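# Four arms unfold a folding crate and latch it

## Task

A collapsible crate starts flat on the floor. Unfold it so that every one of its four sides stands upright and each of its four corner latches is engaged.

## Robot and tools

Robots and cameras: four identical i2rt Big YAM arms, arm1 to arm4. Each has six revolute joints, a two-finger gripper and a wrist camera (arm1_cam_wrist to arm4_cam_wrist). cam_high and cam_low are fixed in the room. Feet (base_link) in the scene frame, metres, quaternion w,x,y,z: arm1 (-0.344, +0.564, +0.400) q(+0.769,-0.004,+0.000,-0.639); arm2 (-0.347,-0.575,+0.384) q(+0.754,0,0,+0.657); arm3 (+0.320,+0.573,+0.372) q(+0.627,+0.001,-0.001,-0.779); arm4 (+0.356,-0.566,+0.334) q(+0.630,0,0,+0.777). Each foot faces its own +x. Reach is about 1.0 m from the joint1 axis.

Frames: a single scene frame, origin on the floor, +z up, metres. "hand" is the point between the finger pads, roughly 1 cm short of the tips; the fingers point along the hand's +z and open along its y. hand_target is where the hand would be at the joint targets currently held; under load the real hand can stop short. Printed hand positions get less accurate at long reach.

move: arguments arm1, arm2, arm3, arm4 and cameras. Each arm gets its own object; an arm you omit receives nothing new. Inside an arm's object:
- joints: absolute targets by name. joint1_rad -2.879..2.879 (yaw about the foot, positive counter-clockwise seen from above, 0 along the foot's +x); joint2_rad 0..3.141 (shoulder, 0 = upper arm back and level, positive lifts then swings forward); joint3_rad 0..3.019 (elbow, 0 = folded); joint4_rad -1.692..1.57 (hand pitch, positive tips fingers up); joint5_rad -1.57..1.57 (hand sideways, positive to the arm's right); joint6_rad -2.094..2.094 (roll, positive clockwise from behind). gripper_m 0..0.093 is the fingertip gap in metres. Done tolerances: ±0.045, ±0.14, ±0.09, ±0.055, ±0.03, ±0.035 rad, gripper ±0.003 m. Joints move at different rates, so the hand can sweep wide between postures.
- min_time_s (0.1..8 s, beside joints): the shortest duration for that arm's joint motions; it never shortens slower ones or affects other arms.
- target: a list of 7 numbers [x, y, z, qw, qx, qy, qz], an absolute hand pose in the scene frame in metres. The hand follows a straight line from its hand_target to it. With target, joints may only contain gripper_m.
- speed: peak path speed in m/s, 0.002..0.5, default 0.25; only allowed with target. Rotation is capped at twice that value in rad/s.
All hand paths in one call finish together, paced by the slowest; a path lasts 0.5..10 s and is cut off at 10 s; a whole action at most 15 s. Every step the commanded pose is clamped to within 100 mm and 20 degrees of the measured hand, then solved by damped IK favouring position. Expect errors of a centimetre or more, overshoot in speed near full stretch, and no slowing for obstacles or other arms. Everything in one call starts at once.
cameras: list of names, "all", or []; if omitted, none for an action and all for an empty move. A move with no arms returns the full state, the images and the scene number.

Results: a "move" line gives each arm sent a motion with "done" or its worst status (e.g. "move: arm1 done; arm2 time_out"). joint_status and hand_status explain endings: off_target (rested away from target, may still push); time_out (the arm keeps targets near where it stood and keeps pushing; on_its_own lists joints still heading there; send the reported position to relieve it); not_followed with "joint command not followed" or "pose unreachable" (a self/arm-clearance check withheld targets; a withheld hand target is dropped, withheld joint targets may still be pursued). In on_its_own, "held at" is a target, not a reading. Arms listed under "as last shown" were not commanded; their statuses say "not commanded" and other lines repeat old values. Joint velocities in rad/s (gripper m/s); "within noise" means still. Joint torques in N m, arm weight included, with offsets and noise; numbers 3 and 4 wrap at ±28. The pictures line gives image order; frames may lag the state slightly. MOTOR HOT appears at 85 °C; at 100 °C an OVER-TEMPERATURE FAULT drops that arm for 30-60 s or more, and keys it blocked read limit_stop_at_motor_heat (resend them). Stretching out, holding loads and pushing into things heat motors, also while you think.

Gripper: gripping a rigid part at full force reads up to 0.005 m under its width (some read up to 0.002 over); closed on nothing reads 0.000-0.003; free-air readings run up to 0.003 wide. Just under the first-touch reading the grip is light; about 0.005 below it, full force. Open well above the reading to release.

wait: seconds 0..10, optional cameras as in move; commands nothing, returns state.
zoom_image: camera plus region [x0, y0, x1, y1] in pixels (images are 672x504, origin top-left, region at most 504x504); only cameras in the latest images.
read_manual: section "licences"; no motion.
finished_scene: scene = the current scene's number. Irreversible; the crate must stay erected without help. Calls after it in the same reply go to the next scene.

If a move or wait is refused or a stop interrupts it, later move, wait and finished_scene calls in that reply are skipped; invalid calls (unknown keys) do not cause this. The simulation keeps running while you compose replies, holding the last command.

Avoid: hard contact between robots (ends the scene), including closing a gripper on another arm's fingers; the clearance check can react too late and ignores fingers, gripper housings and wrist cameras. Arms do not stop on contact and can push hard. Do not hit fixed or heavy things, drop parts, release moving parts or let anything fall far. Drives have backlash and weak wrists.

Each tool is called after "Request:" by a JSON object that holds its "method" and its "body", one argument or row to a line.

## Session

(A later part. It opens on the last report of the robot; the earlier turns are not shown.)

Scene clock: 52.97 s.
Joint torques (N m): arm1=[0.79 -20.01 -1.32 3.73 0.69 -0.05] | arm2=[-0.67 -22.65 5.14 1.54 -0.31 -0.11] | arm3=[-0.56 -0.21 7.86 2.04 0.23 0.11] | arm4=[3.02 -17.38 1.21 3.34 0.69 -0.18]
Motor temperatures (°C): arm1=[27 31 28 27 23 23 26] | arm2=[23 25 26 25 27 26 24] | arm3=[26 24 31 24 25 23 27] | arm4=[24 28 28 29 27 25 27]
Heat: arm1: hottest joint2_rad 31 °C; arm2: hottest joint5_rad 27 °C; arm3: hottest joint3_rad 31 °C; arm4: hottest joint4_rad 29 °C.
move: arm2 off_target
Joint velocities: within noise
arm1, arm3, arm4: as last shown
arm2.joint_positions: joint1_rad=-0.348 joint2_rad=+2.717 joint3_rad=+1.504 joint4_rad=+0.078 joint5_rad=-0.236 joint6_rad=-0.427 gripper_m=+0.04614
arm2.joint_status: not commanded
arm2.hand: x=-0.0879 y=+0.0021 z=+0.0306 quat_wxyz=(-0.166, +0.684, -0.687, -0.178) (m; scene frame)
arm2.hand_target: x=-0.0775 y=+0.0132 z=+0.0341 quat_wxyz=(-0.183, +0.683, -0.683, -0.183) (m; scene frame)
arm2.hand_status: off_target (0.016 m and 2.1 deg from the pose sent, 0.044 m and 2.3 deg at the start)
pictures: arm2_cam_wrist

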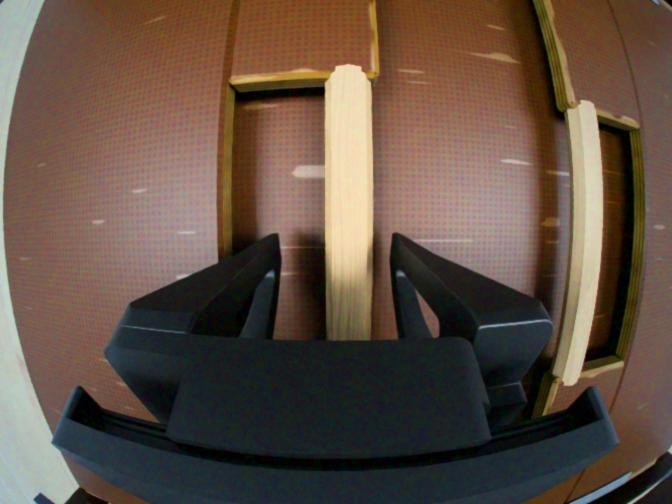

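Request:
{"method": "move", "body": {
  "arm2": {"target":[-0.069,0.013,0.034,-0.183,0.683,-0.683,-0.183],"speed":0.06}
}}

Request:
{"method": "move", "body": {
  "arm2": {"joints":{"gripper_m":0.010}},
  "cameras": ["arm2_cam_wrist"]
}}

Scene clock: 54.83 s.
Joint torques (N m): arm1=[1.2 -19.78 -1.26 3.7 0.63 0.05] | arm2=[-0.62 -22.24 5.3 1.11 -0.32 -0.13] | arm3=[-0.85 -0.62 7.76 2.14 0.2 0.11] | arm4=[3.02 -17.38 1.21 3.36 0.69 -0.18]
Motor temperatures (°C): arm1=[27 31 28 27 23 23 26] | arm2=[23 25 26 25 27 26 24] | arm3=[26 24 31 24 25 23 27] | arm4=[24 29 28 29 27 25 27]
Heat: arm1: hottest joint2_rad 31 °C; arm2: hottest joint5_rad 27 °C; arm3: hottest joint3_rad 31 °C; arm4: hottest joint2_rad 29 °C.
move: arm2 off_target
Joint velocities: within noise
arm1, arm3, arm4: as last shown
arm2.joint_positions: joint1_rad=-0.367 joint2_rad=+2.717 joint3_rad=+1.516 joint4_rad=+0.078 joint5_rad=-0.242 joint6_rad=-0.437 gripper_m=+0.04614
arm2.joint_status: not commanded
arm2.hand: x=-0.0748 y=+0.0039 z=+0.0338 quat_wxyz=(-0.173, +0.681, -0.688, -0.180) (m; scene frame)
arm2.hand_target: x=-0.0645 y=+0.0107 z=+0.0341 quat_wxyz=(-0.184, +0.680, -0.686, -0.183) (m; scene frame)
arm2.hand_status: off_target (0.011 m and 1.4 deg from the pose sent, 0.022 m and 2.1 deg at the start)
pictures: none

Scene clock: 55.53 s.
Joint torques (N m): arm1=[1.08 -19.55 -1.17 3.84 0.67 -0.01] | arm2=[-1.08 -22.42 5.23 1.11 -0.06 -0.12] | arm3=[-0.91 -0.15 7.83 1.92 0.21 0.08] | arm4=[3.02 -17.32 1.21 3.34 0.69 -0.18]
Motor temperatures (°C): arm1=[27 31 28 27 23 23 26] | arm2=[23 25 26 25 27 26 24] | arm3=[26 24 31 24 25 23 27] | arm4=[24 29 28 29 27 25 27]
Heat: arm1: hottest joint2_rad 31 °C; arm2: hottest joint5_rad 27 °C; arm3: hottest joint3_rad 31 °C; arm4: hottest joint2_rad 29 °C.
move: arm2 off_target
Joint velocities: within noise
arm1, arm3, arm4: as last shown
arm2.joint_positions: joint1_rad=-0.358 joint2_rad=+2.720 joint3_rad=+1.516 joint4_rad=+0.076 joint5_rad=-0.251 joint6_rad=-0.438 gripper_m=+0.01701
arm2.joint_status: gripper_m off_target (ended at +0.01705, target +0.01000)
arm2.hand: x=-0.0825 y=+0.0053 z=+0.0321 quat_wxyz=(-0.169, +0.685, -0.684, -0.184) (m; scene frame)
arm2.hand_target: x=-0.0705 y=+0.0131 z=+0.0339 quat_wxyz=(-0.182, +0.684, -0.682, -0.184) (m; scene frame)
arm2.hand_status: not commanded
pictures: arm2_cam_wrist

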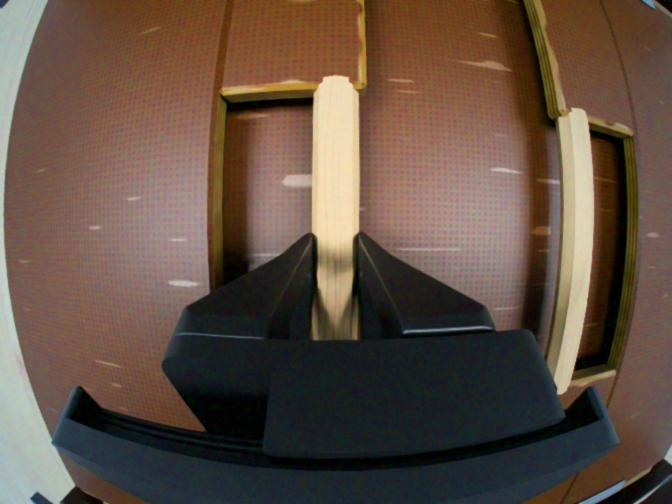

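Request:
{"method": "move", "body": {
  "arm2": {"target":[-0.089,0.019,0.118,-0.2988,0.7044,-0.6408,-0.0616],"speed":0.13}
}}

Request:
{"method": "move", "body": {
  "arm2": {"target":[-0.126,0.020,0.187,-0.4056,0.7044,-0.5792,0.0616],"speed":0.13}
}}

Request:
{"method": "move", "body": {
  "arm2": {"target":[-0.182,0.021,0.235,-0.5,0.683,-0.5,0.183],"speed":0.13}
}}

Request:
{"method": "move", "body": {
  "arm2": {"target":[-0.238,0.022,0.256,-0.561,0.6533,-0.4305,0.2706],"speed":0.13}
}}

Request:
{"method": "move", "body": {
  "arm2": {"target":[-0.296,0.023,0.261,-0.612,0.612,-0.354,0.354],"speed":0.1},
  "arm3": {"target":[0.02,-0.01,0.28,0.183,0.683,0.683,-0.183],"speed":0.25,"joints":{"gripper_m":0.046}},
  "cameras": ["cam_high","arm3_cam_wrist","arm2_cam_wrist"]
}}

Scene clock: 59.53 s.
Joint torques (N m): arm1=[0.32 -20.01 -1.26 3.67 0.66 -0.01] | arm2=[0.79 -25.7 2.61 1.52 1 -0.17] | arm3=[-0.73 0.32 7.82 2.15 0.18 0.11] | arm4=[2.96 -17.38 1.21 3.36 0.68 -0.18]
Motor temperatures (°C): arm1=[27 32 28 27 23 23 26] | arm2=[23 26 26 25 27 26 25] | arm3=[26 24 31 24 25 23 27] | arm4=[24 29 28 29 27 25 27]
Heat: arm1: hottest joint2_rad 32 °C; arm2: hottest joint5_rad 27 °C; arm3: hottest joint3_rad 31 °C; arm4: hottest joint2_rad 29 °C.
move: arm2 off_target
Joint velocities: within noise
arm1.joint_positions: joint1_rad=+0.935 joint2_rad=+2.640 joint3_rad=+0.882 joint4_rad=+1.534 joint5_rad=+1.117 joint6_rad=-1.380 gripper_m=+0.01477
arm1.joint_status: not commanded
arm1.hand: x=+0.0022 y=+0.2208 z=+0.2440 quat_wxyz=(+0.009, +0.003, -0.739, +0.674) (m; scene frame)
arm1.hand_target: x=+0.0053 y=+0.2247 z=+0.2539 quat_wxyz=(+0.001, -0.001, -0.733, +0.681) (m; scene frame)
arm1.hand_status: not commanded
arm2.joint_positions: joint1_rad=-0.263 joint2_rad=+2.575 joint3_rad=+1.331 joint4_rad=+0.245 joint5_rad=+0.057 joint6_rad=-0.493 gripper_m=+0.01696
arm2.joint_status: not commanded
arm2.hand: x=-0.0905 y=+0.0056 z=+0.0909 quat_wxyz=(-0.275, +0.704, -0.651, -0.068) (m; scene frame)
arm2.hand_target: x=-0.0870 y=+0.0197 z=+0.1174 quat_wxyz=(-0.300, +0.704, -0.641, -0.064) (m; scene frame)
arm2.hand_status: off_target (0.030 m and 3.0 deg from the pose sent, 0.087 m and 21.2 deg at the start)
arm3, arm4: as last shown
pictures: none

Scene clock: 61.53 s.
Joint torques (N m): arm1=[0.79 -19.31 -1.35 3.41 0.57 -0.02] | arm2=[0.79 -24.47 2.82 1.95 1.12 -0.22] | arm3=[-0.62 0.09 7.84 1.96 0.23 0.1] | arm4=[3.02 -17.38 1.21 3.34 0.69 -0.18]
Motor temperatures (°C): arm1=[27 32 28 27 23 23 26] | arm2=[23 26 26 25 27 26 25] | arm3=[26 24 31 24 25 23 27] | arm4=[24 29 27 29 27 25 27]
Heat: arm1: hottest joint2_rad 32 °C; arm2: hottest joint5_rad 27 °C; arm3: hottest joint3_rad 31 °C; arm4: hottest joint2_rad 29 °C.
move: arm2 off_target
Joint velocities: within noise
arm1.joint_positions: joint1_rad=+0.942 joint2_rad=+2.640 joint3_rad=+0.876 joint4_rad=+1.537 joint5_rad=+1.120 joint6_rad=-1.380 gripper_m=+0.01465
arm1.joint_status: not commanded
arm1.hand: x=+0.0022 y=+0.2245 z=+0.2441 quat_wxyz=(+0.008, +0.006, -0.739, +0.674) (m; scene frame)
arm1.hand_target: x=+0.0054 y=+0.2282 z=+0.2534 quat_wxyz=(+0.001, +0.004, -0.734, +0.680) (m; scene frame)
arm1.hand_status: not commanded
arm2.joint_positions: joint1_rad=-0.117 joint2_rad=+2.455 joint3_rad=+1.177 joint4_rad=+0.401 joint5_rad=+0.413 joint6_rad=-0.587 gripper_m=+0.01690
arm2.joint_status: not commanded
arm2.hand: x=-0.1238 y=+0.0052 z=+0.1574 quat_wxyz=(-0.380, +0.709, -0.590, +0.061) (m; scene frame)
arm2.hand_target: x=-0.1230 y=+0.0190 z=+0.1850 quat_wxyz=(-0.405, +0.704, -0.580, +0.063) (m; scene frame)
arm2.hand_status: off_target (0.033 m and 3.2 deg from the pose sent, 0.103 m and 22.6 deg at the start)
arm3, arm4: as last shown
pictures: none

Scene clock: 63.57 s.
Joint torques (N m): arm1=[1.08 -19.43 -1.1 3.3 0.53 0.01] | arm2=[0.79 -23.18 3.37 2.19 0.98 -0.34] | arm3=[-0.79 -0.38 7.76 2.07 0.21 0.12] | arm4=[3.02 -17.32 1.21 3.34 0.68 -0.18]
Motor temperatures (°C): arm1=[27 32 28 27 23 23 26] | arm2=[23 26 26 25 27 26 25] | arm3=[26 24 31 24 25 23 27] | arm4=[24 29 27 29 27 25 27]
Heat: arm1: hottest joint2_rad 32 °C; arm2: hottest joint5_rad 27 °C; arm3: hottest joint3_rad 31 °C; arm4: hottest joint2_rad 29 °C.
move: arm2 off_target
Joint velocities: within noise
arm1.joint_positions: joint1_rad=+0.944 joint2_rad=+2.640 joint3_rad=+0.874 joint4_rad=+1.537 joint5_rad=+1.120 joint6_rad=-1.380 gripper_m=+0.01465
arm1.joint_status: not commanded
arm1.hand: x=+0.0021 y=+0.2253 z=+0.2439 quat_wxyz=(+0.008, +0.007, -0.739, +0.673) (m; scene frame)
arm1.hand_target: x=+0.0067 y=+0.2284 z=+0.2534 quat_wxyz=(+0.000, +0.004, -0.733, +0.680) (m; scene frame)
arm1.hand_status: not commanded
arm2.joint_positions: joint1_rad=+0.057 joint2_rad=+2.429 joint3_rad=+1.105 joint4_rad=+0.596 joint5_rad=+0.781 joint6_rad=-0.743 gripper_m=+0.01683
arm2.joint_status: not commanded
arm2.hand: x=-0.1766 y=+0.0070 z=+0.2093 quat_wxyz=(-0.479, +0.690, -0.510, +0.185) (m; scene frame)
arm2.hand_target: x=-0.1794 y=+0.0223 z=+0.2356 quat_wxyz=(-0.501, +0.682, -0.500, +0.184) (m; scene frame)
arm2.hand_status: off_target (0.030 m and 2.7 deg from the pose sent, 0.098 m and 22.4 deg at the start)
arm3.joint_positions: joint1_rad=+0.868 joint2_rad=+0.636 joint3_rad=+1.401 joint4_rad=-1.459 joint5_rad=+0.267 joint6_rad=-0.464 gripper_m=+0.09396
arm3.joint_status: not commanded
arm3.hand: x=+0.4150 y=+0.3713 z=+0.8920 quat_wxyz=(-0.249, -0.258, -0.861, +0.361) (m; scene frame)
arm3.hand_target: x=+0.4139 y=+0.3728 z=+0.9011 quat_wxyz=(-0.257, -0.258, -0.856, +0.367) (m; scene frame)
arm3.hand_status: not commanded
arm4: as last shown
pictures: none

Scene clock: 65.47 s.
Joint torques (N m): arm1=[0.91 -19.6 -1.11 3.34 0.53 -0.01] | arm2=[0.85 -21.71 4.18 2.47 0.82 -0.37] | arm3=[-0.85 -0.15 7.84 1.98 0.22 0.08] | arm4=[3.02 -17.32 1.21 3.34 0.69 -0.18]
Motor temperatures (°C): arm1=[27 32 28 27 23 23 26] | arm2=[23 26 26 25 27 26 25] | arm3=[26 24 31 24 25 23 27] | arm4=[24 29 27 29 27 25 27]
Heat: arm1: hottest joint2_rad 32 °C; arm2: hottest joint5_rad 27 °C; arm3: hottest joint3_rad 31 °C; arm4: hottest joint2_rad 29 °C.
move: arm2 off_target
Joint velocities: within noise
arm1, arm3: as last shown
arm1.joint_positions: joint1_rad=+0.944 joint2_rad=+2.640 joint3_rad=+0.874 joint4_rad=+1.537 joint5_rad=+1.120 joint6_rad=-1.379 gripper_m=+0.01464
arm1.hand_target: x=+0.0067 y=+0.2284 z=+0.2534 quat_wxyz=(-0.001, +0.003, -0.733, +0.680) (m; scene frame)
arm2.joint_positions: joint1_rad=+0.207 joint2_rad=+2.476 joint3_rad=+1.097 joint4_rad=+0.837 joint5_rad=+1.044 joint6_rad=-0.978 gripper_m=+0.01682
arm2.joint_status: not commanded
arm2.hand: x=-0.2365 y=+0.0071 z=+0.2367 quat_wxyz=(-0.545, +0.666, -0.432, +0.272) (m; scene frame)
arm2.hand_target: x=-0.2421 y=+0.0229 z=+0.2557 quat_wxyz=(-0.562, +0.655, -0.427, +0.269) (m; scene frame)
arm2.hand_status: off_target (0.024 m and 2.3 deg from the pose sent, 0.079 m and 16.8 deg at the start)
arm4.joint_positions: joint1_rad=+0.906 joint2_rad=+2.495 joint3_rad=+0.911 joint4_rad=+1.516 joint5_rad=+1.117 joint6_rad=-1.512 gripper_m=+0.01644
arm4.joint_status: not commanded
arm4.hand: x=-0.0323 y=-0.2002 z=+0.2466 quat_wxyz=(-0.696, +0.718, -0.001, +0.003) (m; scene frame)
arm4.hand_target: x=-0.0350 y=-0.2062 z=+0.2564 quat_wxyz=(-0.704, +0.710, -0.005, +0.002) (m; scene frame)
arm4.hand_status: not commanded
pictures: none

Scene clock: 69.80 s.
Joint torques (N m): arm1=[0.44 -19.55 -1.05 3.44 0.48 -0.02] | arm2=[0.44 -21.6 4.16 2.39 0.08 -0.47] | arm3=[-1.73 -15.03 8.29 0.77 0.1 0.12] | arm4=[2.84 -17.32 1.2 3.3 0.67 -0.17]
Motor temperatures (°C): arm1=[27 32 28 27 23 23 26] | arm2=[23 26 26 25 27 26 25] | arm3=[26 24 31 24 25 23 27] | arm4=[24 29 27 29 27 25 27]
Heat: arm1: hottest joint2_rad 32 °C; arm2: hottest joint5_rad 27 °C; arm3: hottest joint3_rad 31 °C; arm4: hottest joint2_rad 29 °C.
move: arm2 off_target; arm3 off_target
Joint velocities: within noise
arm1.joint_positions: joint1_rad=+0.947 joint2_rad=+2.640 joint3_rad=+0.871 joint4_rad=+1.539 joint5_rad=+1.122 joint6_rad=-1.377 gripper_m=+0.01458
arm1.joint_status: not commanded
arm1.hand: x=+0.0018 y=+0.2268 z=+0.2440 quat_wxyz=(+0.007, +0.007, -0.739, +0.673) (m; scene frame)
arm1.hand_target: x=+0.0058 y=+0.2292 z=+0.2531 quat_wxyz=(-0.001, +0.004, -0.734, +0.679) (m; scene frame)
arm1.hand_status: not commanded
arm2.joint_positions: joint1_rad=+0.323 joint2_rad=+2.651 joint3_rad=+1.199 joint4_rad=+1.380 joint5_rad=+1.243 joint6_rad=-1.527 gripper_m=+0.01679
arm2.joint_status: not commanded
arm2.hand: x=-0.2889 y=+0.0086 z=+0.2443 quat_wxyz=(-0.599, +0.622, -0.353, +0.360) (m; scene frame)
arm2.hand_target: x=-0.2954 y=+0.0233 z=+0.2621 quat_wxyz=(-0.612, +0.611, -0.354, +0.355) (m; scene frame)
arm2.hand_status: off_target (0.023 m and 2.0 deg from the pose sent, 0.066 m and 16.3 deg at the start)
arm3.joint_positions: joint1_rad=-0.320 joint2_rad=+2.131 joint3_rad=+1.286 joint4_rad=-0.276 joint5_rad=-0.259 joint6_rad=-0.473 gripper_m=+0.04612
arm3.joint_status: all done
arm3.hand: x=+0.0319 y=+0.0011 z=+0.2819 quat_wxyz=(-0.183, -0.685, -0.682, +0.177) (m; scene frame)
arm3.hand_target: x=+0.0193 y=-0.0052 z=+0.2760 quat_wxyz=(-0.181, -0.692, -0.676, +0.177) (m; scene frame)
arm3.hand_status: off_target (0.016 m and 0.8 deg from the pose sent, 0.822 m and 57.7 deg at the start)
arm4.joint_positions: joint1_rad=+0.909 joint2_rad=+2.495 joint3_rad=+0.909 joint4_rad=+1.516 joint5_rad=+1.119 joint6_rad=-1.512 gripper_m=+0.01644
arm4.joint_status: not commanded
arm4.hand: x=-0.0326 y=-0.2017 z=+0.2464 quat_wxyz=(-0.696, +0.718, +0.000, +0.003) (m; scene frame)
arm4.hand_target: x=-0.0347 y=-0.2070 z=+0.2560 quat_wxyz=(-0.703, +0.711, -0.004, +0.003) (m; scene frame)
arm4.hand_status: not commanded
pictures: arm2_cam_wrist, arm3_cam_wrist, cam_high

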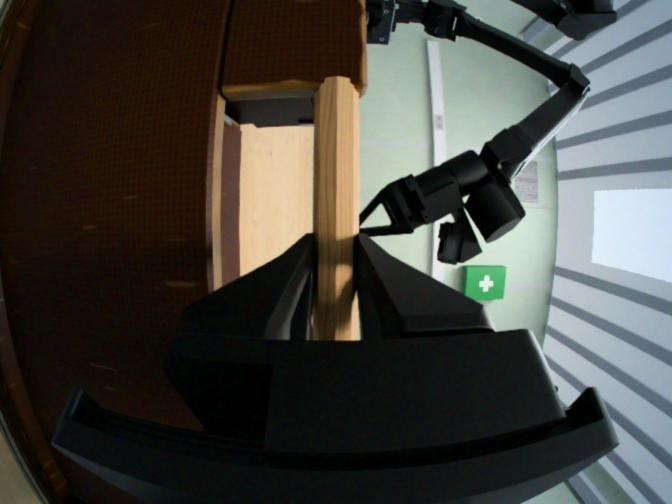

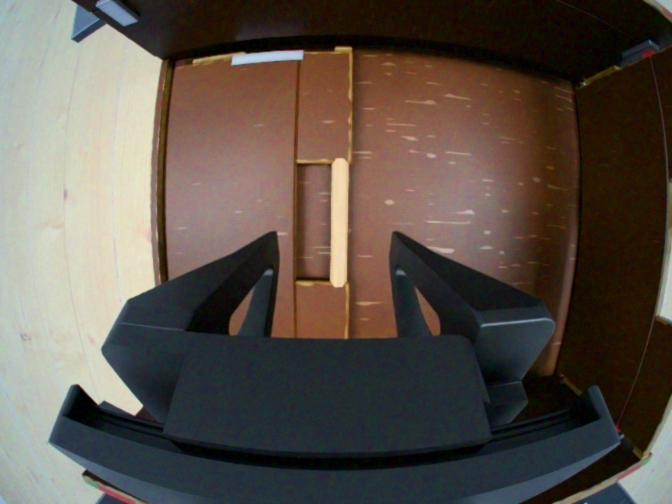

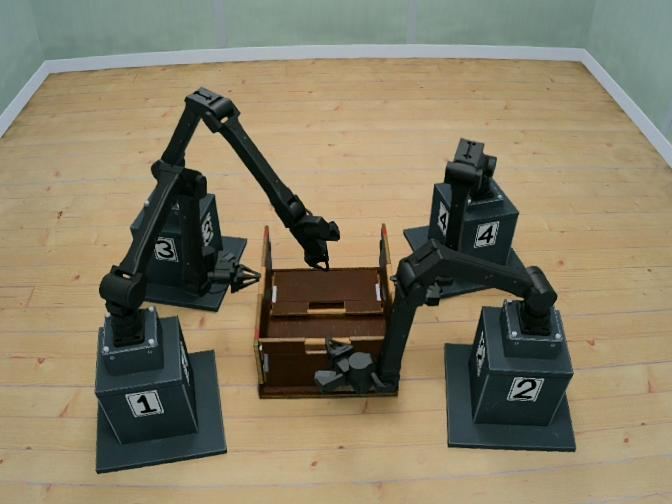

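Request:
{"method": "move", "body": {
  "arm2": {"target":[-0.325,0.024,0.261,-0.612,0.612,-0.354,0.354],"speed":0.06},
  "arm3": {"target":[0.022,-0.014,0.20,0.183,0.683,0.683,-0.183],"speed":0.2}
}}

Request:
{"method": "move", "body": {
  "arm2": {"target":[-0.357,0.024,0.261,-0.612,0.612,-0.354,0.354],"speed":0.06},
  "arm3": {"target":[0.023,-0.014,0.10,0.183,0.683,0.683,-0.183],"speed":0.2},
  "cameras": ["cam_high","cam_low","arm3_cam_wrist"]
}}

Request:
{"method": "zoom_image", "body": {
  "camera": "cam_high",
  "region": [245, 325, 305, 375]
}}

Request:
{"method": "zoom_image", "body": {
  "camera": "cam_low",
  "region": [340, 190, 400, 250]
}}

Scene clock: 73.90 s.
Joint torques (N m): arm1=[0.5 -20.19 -0.95 3.36 0.46 -0.01] | arm2=[2.67 -22.3 4.07 1.52 0.32 -0.21] | arm3=[-0.5 -16.26 7.23 1.74 0 0.03] | arm4=[2.84 -17.32 1.2 3.29 0.66 -0.17]
Motor temperatures (°C): arm1=[27 32 28 27 23 23 26] | arm2=[23 27 26 25 27 26 25] | arm3=[26 24 31 24 25 23 27] | arm4=[24 30 27 29 27 25 27]
Heat: arm1: hottest joint2_rad 32 °C; arm2: hottest joint2_rad 27 °C; arm3: hottest joint3_rad 31 °C; arm4: hottest joint2_rad 30 °C.
move: arm2 off_target; arm3 off_target
Joint velocities: within noise
arm1.joint_positions: joint1_rad=+0.944 joint2_rad=+2.640 joint3_rad=+0.874 joint4_rad=+1.539 joint5_rad=+1.122 joint6_rad=-1.380 gripper_m=+0.01457
arm1.joint_status: not commanded
arm1.hand: x=+0.0019 y=+0.2252 z=+0.2442 quat_wxyz=(+0.008, +0.006, -0.739, +0.674) (m; scene frame)
arm1.hand_target: x=+0.0061 y=+0.2276 z=+0.2535 quat_wxyz=(+0.000, +0.003, -0.733, +0.680) (m; scene frame)
arm1.hand_status: not commanded
arm2.joint_positions: joint1_rad=+0.345 joint2_rad=+2.659 joint3_rad=+1.217 joint4_rad=+1.380 joint5_rad=+1.288 joint6_rad=-1.539 gripper_m=+0.01679
arm2.joint_status: not commanded
arm2.hand: x=-0.2987 y=+0.0079 z=+0.2439 quat_wxyz=(-0.596, +0.617, -0.358, +0.369) (m; scene frame)
arm2.hand_target: x=-0.3193 y=+0.0228 z=+0.2602 quat_wxyz=(-0.610, +0.612, -0.356, +0.356) (m; scene frame)
arm2.hand_status: off_target (0.035 m and 2.6 deg from the pose sent, 0.043 m and 2.0 deg at the start)
arm3.joint_positions: joint1_rad=-0.320 joint2_rad=+2.297 joint3_rad=+1.325 joint4_rad=-0.161 joint5_rad=-0.259 joint6_rad=-0.473 gripper_m=+0.04612
arm3.joint_status: not commanded
arm3.hand: x=+0.0309 y=-0.0009 z=+0.2041 quat_wxyz=(-0.182, -0.687, -0.683, +0.171) (m; scene frame)
arm3.hand_target: x=+0.0225 y=-0.0128 z=+0.2006 quat_wxyz=(-0.183, -0.683, -0.683, +0.183) (m; scene frame)
arm3.hand_status: off_target (0.016 m and 1.5 deg from the pose sent, 0.084 m and 0.8 deg at the start)
arm4: as last shown
pictures: none

Scene clock: 75.43 s.
Joint torques (N m): arm1=[0.73 -19.9 -0.94 3.36 0.46 0.02] | arm2=[7.94 -22.65 4.01 1.42 0.54 -0.16] | arm3=[-0.26 -16.97 5.79 1.81 0.03 0] | arm4=[2.9 -17.32 1.18 3.29 0.67 -0.17]
Motor temperatures (°C): arm1=[27 32 28 27 23 23 26] | arm2=[23 27 26 25 27 26 25] | arm3=[26 25 31 24 25 23 27] | arm4=[24 30 27 29 27 25 28]
Heat: arm1: hottest joint2_rad 32 °C; arm2: hottest joint2_rad 27 °C; arm3: hottest joint3_rad 31 °C; arm4: hottest joint2_rad 30 °C.
move: arm2 off_target; arm3 off_target
Joint velocities: within noise
arm1, arm4: as last shown
arm2.joint_positions: joint1_rad=+0.351 joint2_rad=+2.664 joint3_rad=+1.243 joint4_rad=+1.361 joint5_rad=+1.341 joint6_rad=-1.543 gripper_m=+0.01679
arm2.joint_status: not commanded
arm2.hand: x=-0.2999 y=+0.0084 z=+0.2442 quat_wxyz=(-0.589, +0.607, -0.371, +0.384) (m; scene frame)
arm2.hand_target: x=-0.3553 y=+0.0223 z=+0.2607 quat_wxyz=(-0.612, +0.612, -0.354, +0.354) (m; scene frame)
arm2.hand_status: off_target (0.062 m and 4.8 deg from the pose sent, 0.063 m and 2.6 deg at the start)
arm3.joint_positions: joint1_rad=-0.320 joint2_rad=+2.519 joint3_rad=+1.420 joint4_rad=-0.027 joint5_rad=-0.259 joint6_rad=-0.473 gripper_m=+0.04612
arm3.joint_status: not commanded
arm3.hand: x=+0.0289 y=-0.0048 z=+0.1074 quat_wxyz=(-0.183, -0.686, -0.683, +0.174) (m; scene frame)
arm3.hand_target: x=+0.0237 y=-0.0125 z=+0.0999 quat_wxyz=(-0.183, -0.683, -0.683, +0.182) (m; scene frame)
arm3.hand_status: off_target (0.013 m and 1.1 deg from the pose sent, 0.105 m and 1.5 deg at the start)
pictures: arm3_cam_wrist, cam_high, cam_low

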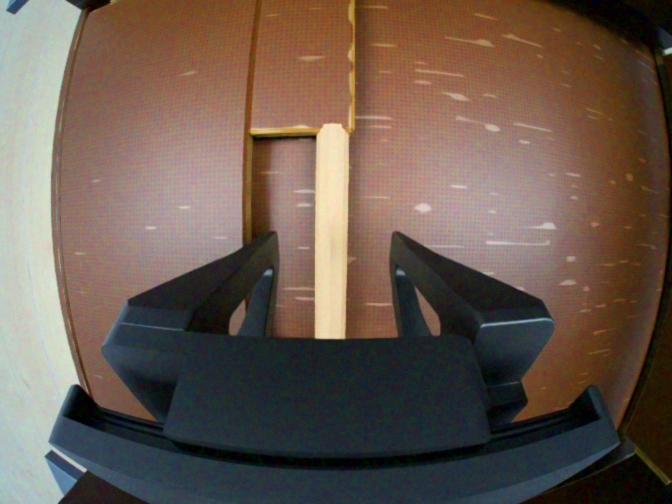

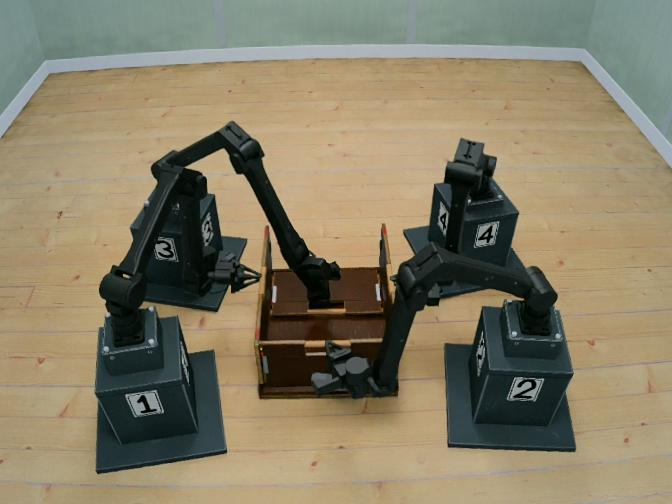

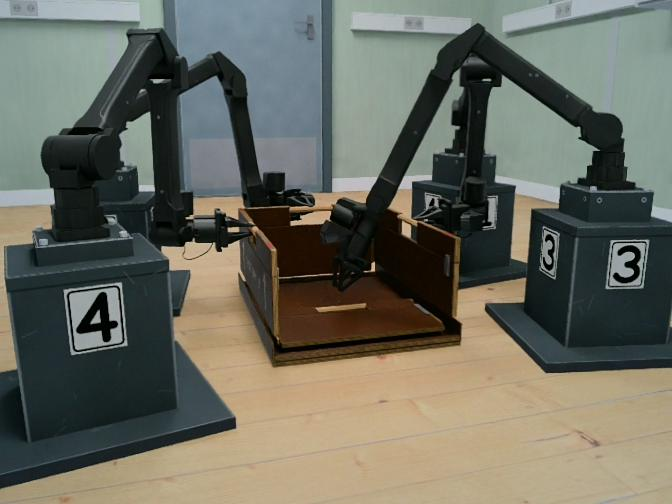

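Scaled by 8.400 from the camera's 672x504 image, which has a finer 960x720 frame.

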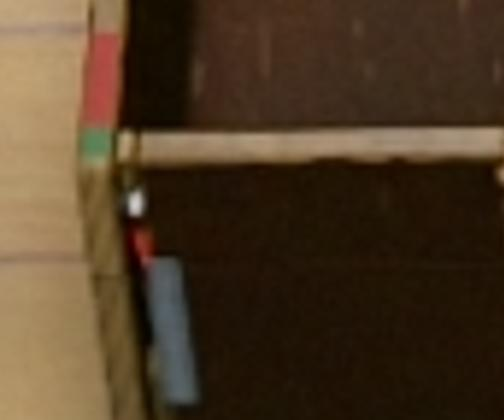

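Scaled by 8.400 from the camera's 672x504 image, which has a finer 960x720 frame.

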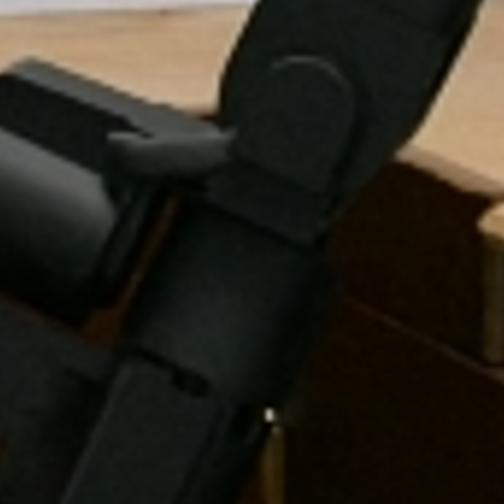

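Request:
{"method": "move", "body": {
  "arm2": {"target":[-0.27,0.022,0.255,-0.592,0.61,-0.368,0.379],"speed":0.08},
  "arm3": {"target":[0.025,-0.014,0.050,0.183,0.683,0.683,-0.183],"speed":0.15},
  "cameras": ["cam_high","arm3_cam_wrist"]
}}

Request:
{"method": "move", "body": {
  "arm2": {"target":[-0.298,0.018,0.255,-0.592,0.61,-0.368,0.379],"speed":0.08},
  "arm3": {"target":[0.027,-0.013,0.031,0.183,0.683,0.683,-0.183],"speed":0.08},
  "cameras": ["arm3_cam_wrist"]
}}

Scene clock: 79.10 s.
Joint torques (N m): arm1=[1.03 -19.96 -1.09 3.44 0.44 -0.02] | arm2=[-3.9 -22.3 3.28 0.91 -1.08 -0.11] | arm3=[-0.56 -16.79 5.74 1.96 0.06 0.06] | arm4=[2.84 -17.32 1.2 3.3 0.66 -0.17]
Motor temperatures (°C): arm1=[27 32 28 27 23 23 26] | arm2=[23 27 26 25 27 26 25] | arm3=[26 25 31 24 25 23 27] | arm4=[24 30 27 29 27 25 28]
Heat: arm1: hottest joint2_rad 32 °C; arm2: hottest joint2_rad 27 °C; arm3: hottest joint3_rad 31 °C; arm4: hottest joint2_rad 30 °C.
move: arm2 off_target; arm3 off_target
Joint velocities: within noise
arm1, arm4: as last shown
arm2.joint_positions: joint1_rad=+0.342 joint2_rad=+2.657 joint3_rad=+1.223 joint4_rad=+1.361 joint5_rad=+1.300 joint6_rad=-1.536 gripper_m=+0.01679
arm2.joint_status: not commanded
arm2.hand: x=-0.2965 y=+0.0085 z=+0.2436 quat_wxyz=(-0.592, +0.616, -0.361, +0.375) (m; scene frame)
arm2.hand_target: x=-0.2759 y=+0.0205 z=+0.2557 quat_wxyz=(-0.592, +0.610, -0.367, +0.378) (m; scene frame)
arm2.hand_status: off_target (0.032 m and 1.2 deg from the pose sent, 0.035 m and 0.8 deg at the start)
arm3.joint_positions: joint1_rad=-0.320 joint2_rad=+2.628 joint3_rad=+1.489 joint4_rad=+0.022 joint5_rad=-0.259 joint6_rad=-0.473 gripper_m=+0.04612
arm3.joint_status: not commanded
arm3.hand: x=+0.0268 y=-0.0085 z=+0.0630 quat_wxyz=(-0.184, -0.685, -0.682, +0.178) (m; scene frame)
arm3.hand_target: x=+0.0249 y=-0.0139 z=+0.0512 quat_wxyz=(-0.183, -0.683, -0.683, +0.184) (m; scene frame)
arm3.hand_status: off_target (0.014 m and 0.6 deg from the pose sent, 0.058 m and 1.1 deg at the start)
pictures: arm3_cam_wrist, cam_high

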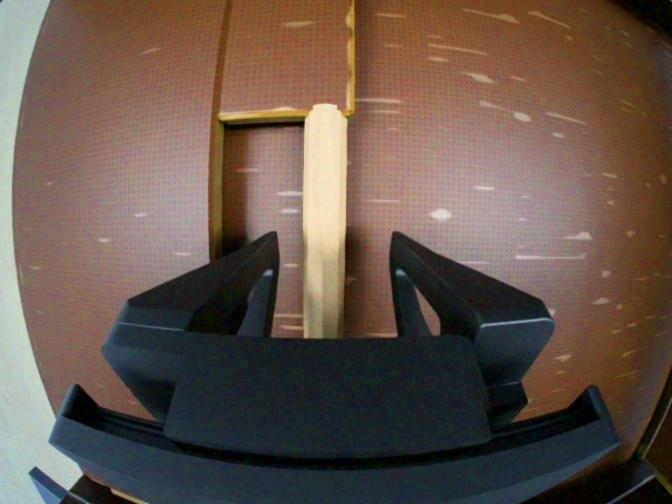

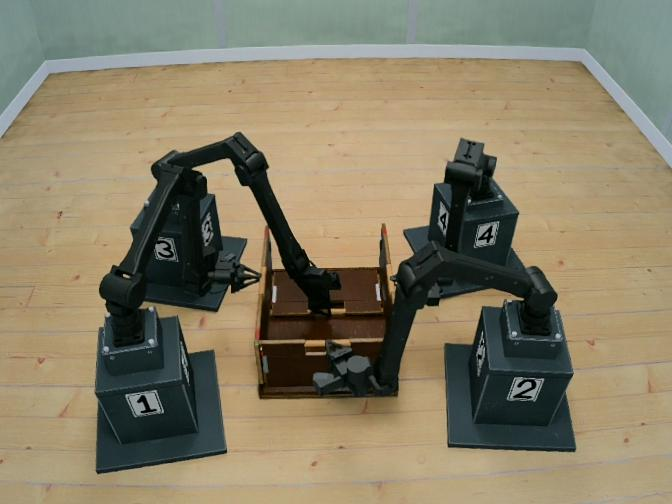

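Scene clock: 80.40 s.
Joint torques (N m): arm1=[0.67 -19.6 -1.1 3.36 0.43 0.02] | arm2=[-0.09 -22.24 3.56 0.58 0.18 -0.06] | arm3=[-0.15 -16.5 5.46 1.87 0.09 0.05] | arm4=[2.84 -17.32 1.18 3.29 0.67 -0.17]
Motor temperatures (°C): arm1=[27 32 28 27 23 23 26] | arm2=[23 27 26 25 27 26 25] | arm3=[26 25 31 24 25 23 27] | arm4=[24 30 27 29 27 25 28]
Heat: arm1: hottest joint2_rad 32 °C; arm2: hottest joint2_rad 27 °C; arm3: hottest joint3_rad 31 °C; arm4: hottest joint2_rad 30 °C.
move: arm2 off_target; arm3 off_target
Joint velocities: within noise
arm1, arm4: as last shown
arm2.joint_positions: joint1_rad=+0.343 joint2_rad=+2.657 joint3_rad=+1.225 joint4_rad=+1.358 joint5_rad=+1.308 joint6_rad=-1.532 gripper_m=+0.01679
arm2.joint_status: not commanded
arm2.hand: x=-0.2969 y=+0.0079 z=+0.2436 quat_wxyz=(-0.591, +0.614, -0.363, +0.376) (m; scene frame)
arm2.hand_target: x=-0.2989 y=+0.0189 z=+0.2549 quat_wxyz=(-0.593, +0.611, -0.366, +0.376) (m; scene frame)
arm2.hand_status: off_target (0.015 m and 0.8 deg from the pose sent, 0.015 m and 1.2 deg at the start)
arm3.joint_positions: joint1_rad=-0.320 joint2_rad=+2.674 joint3_rad=+1.515 joint4_rad=+0.039 joint5_rad=-0.259 joint6_rad=-0.473 gripper_m=+0.04612
arm3.joint_status: not commanded
arm3.hand: x=+0.0280 y=-0.0066 z=+0.0427 quat_wxyz=(-0.183, -0.685, -0.682, +0.177) (m; scene frame)
arm3.hand_target: x=+0.0277 y=-0.0120 z=+0.0313 quat_wxyz=(-0.183, -0.683, -0.683, +0.182) (m; scene frame)
arm3.hand_status: off_target (0.013 m and 0.8 deg from the pose sent, 0.032 m and 0.6 deg at the start)
pictures: arm3_cam_wrist

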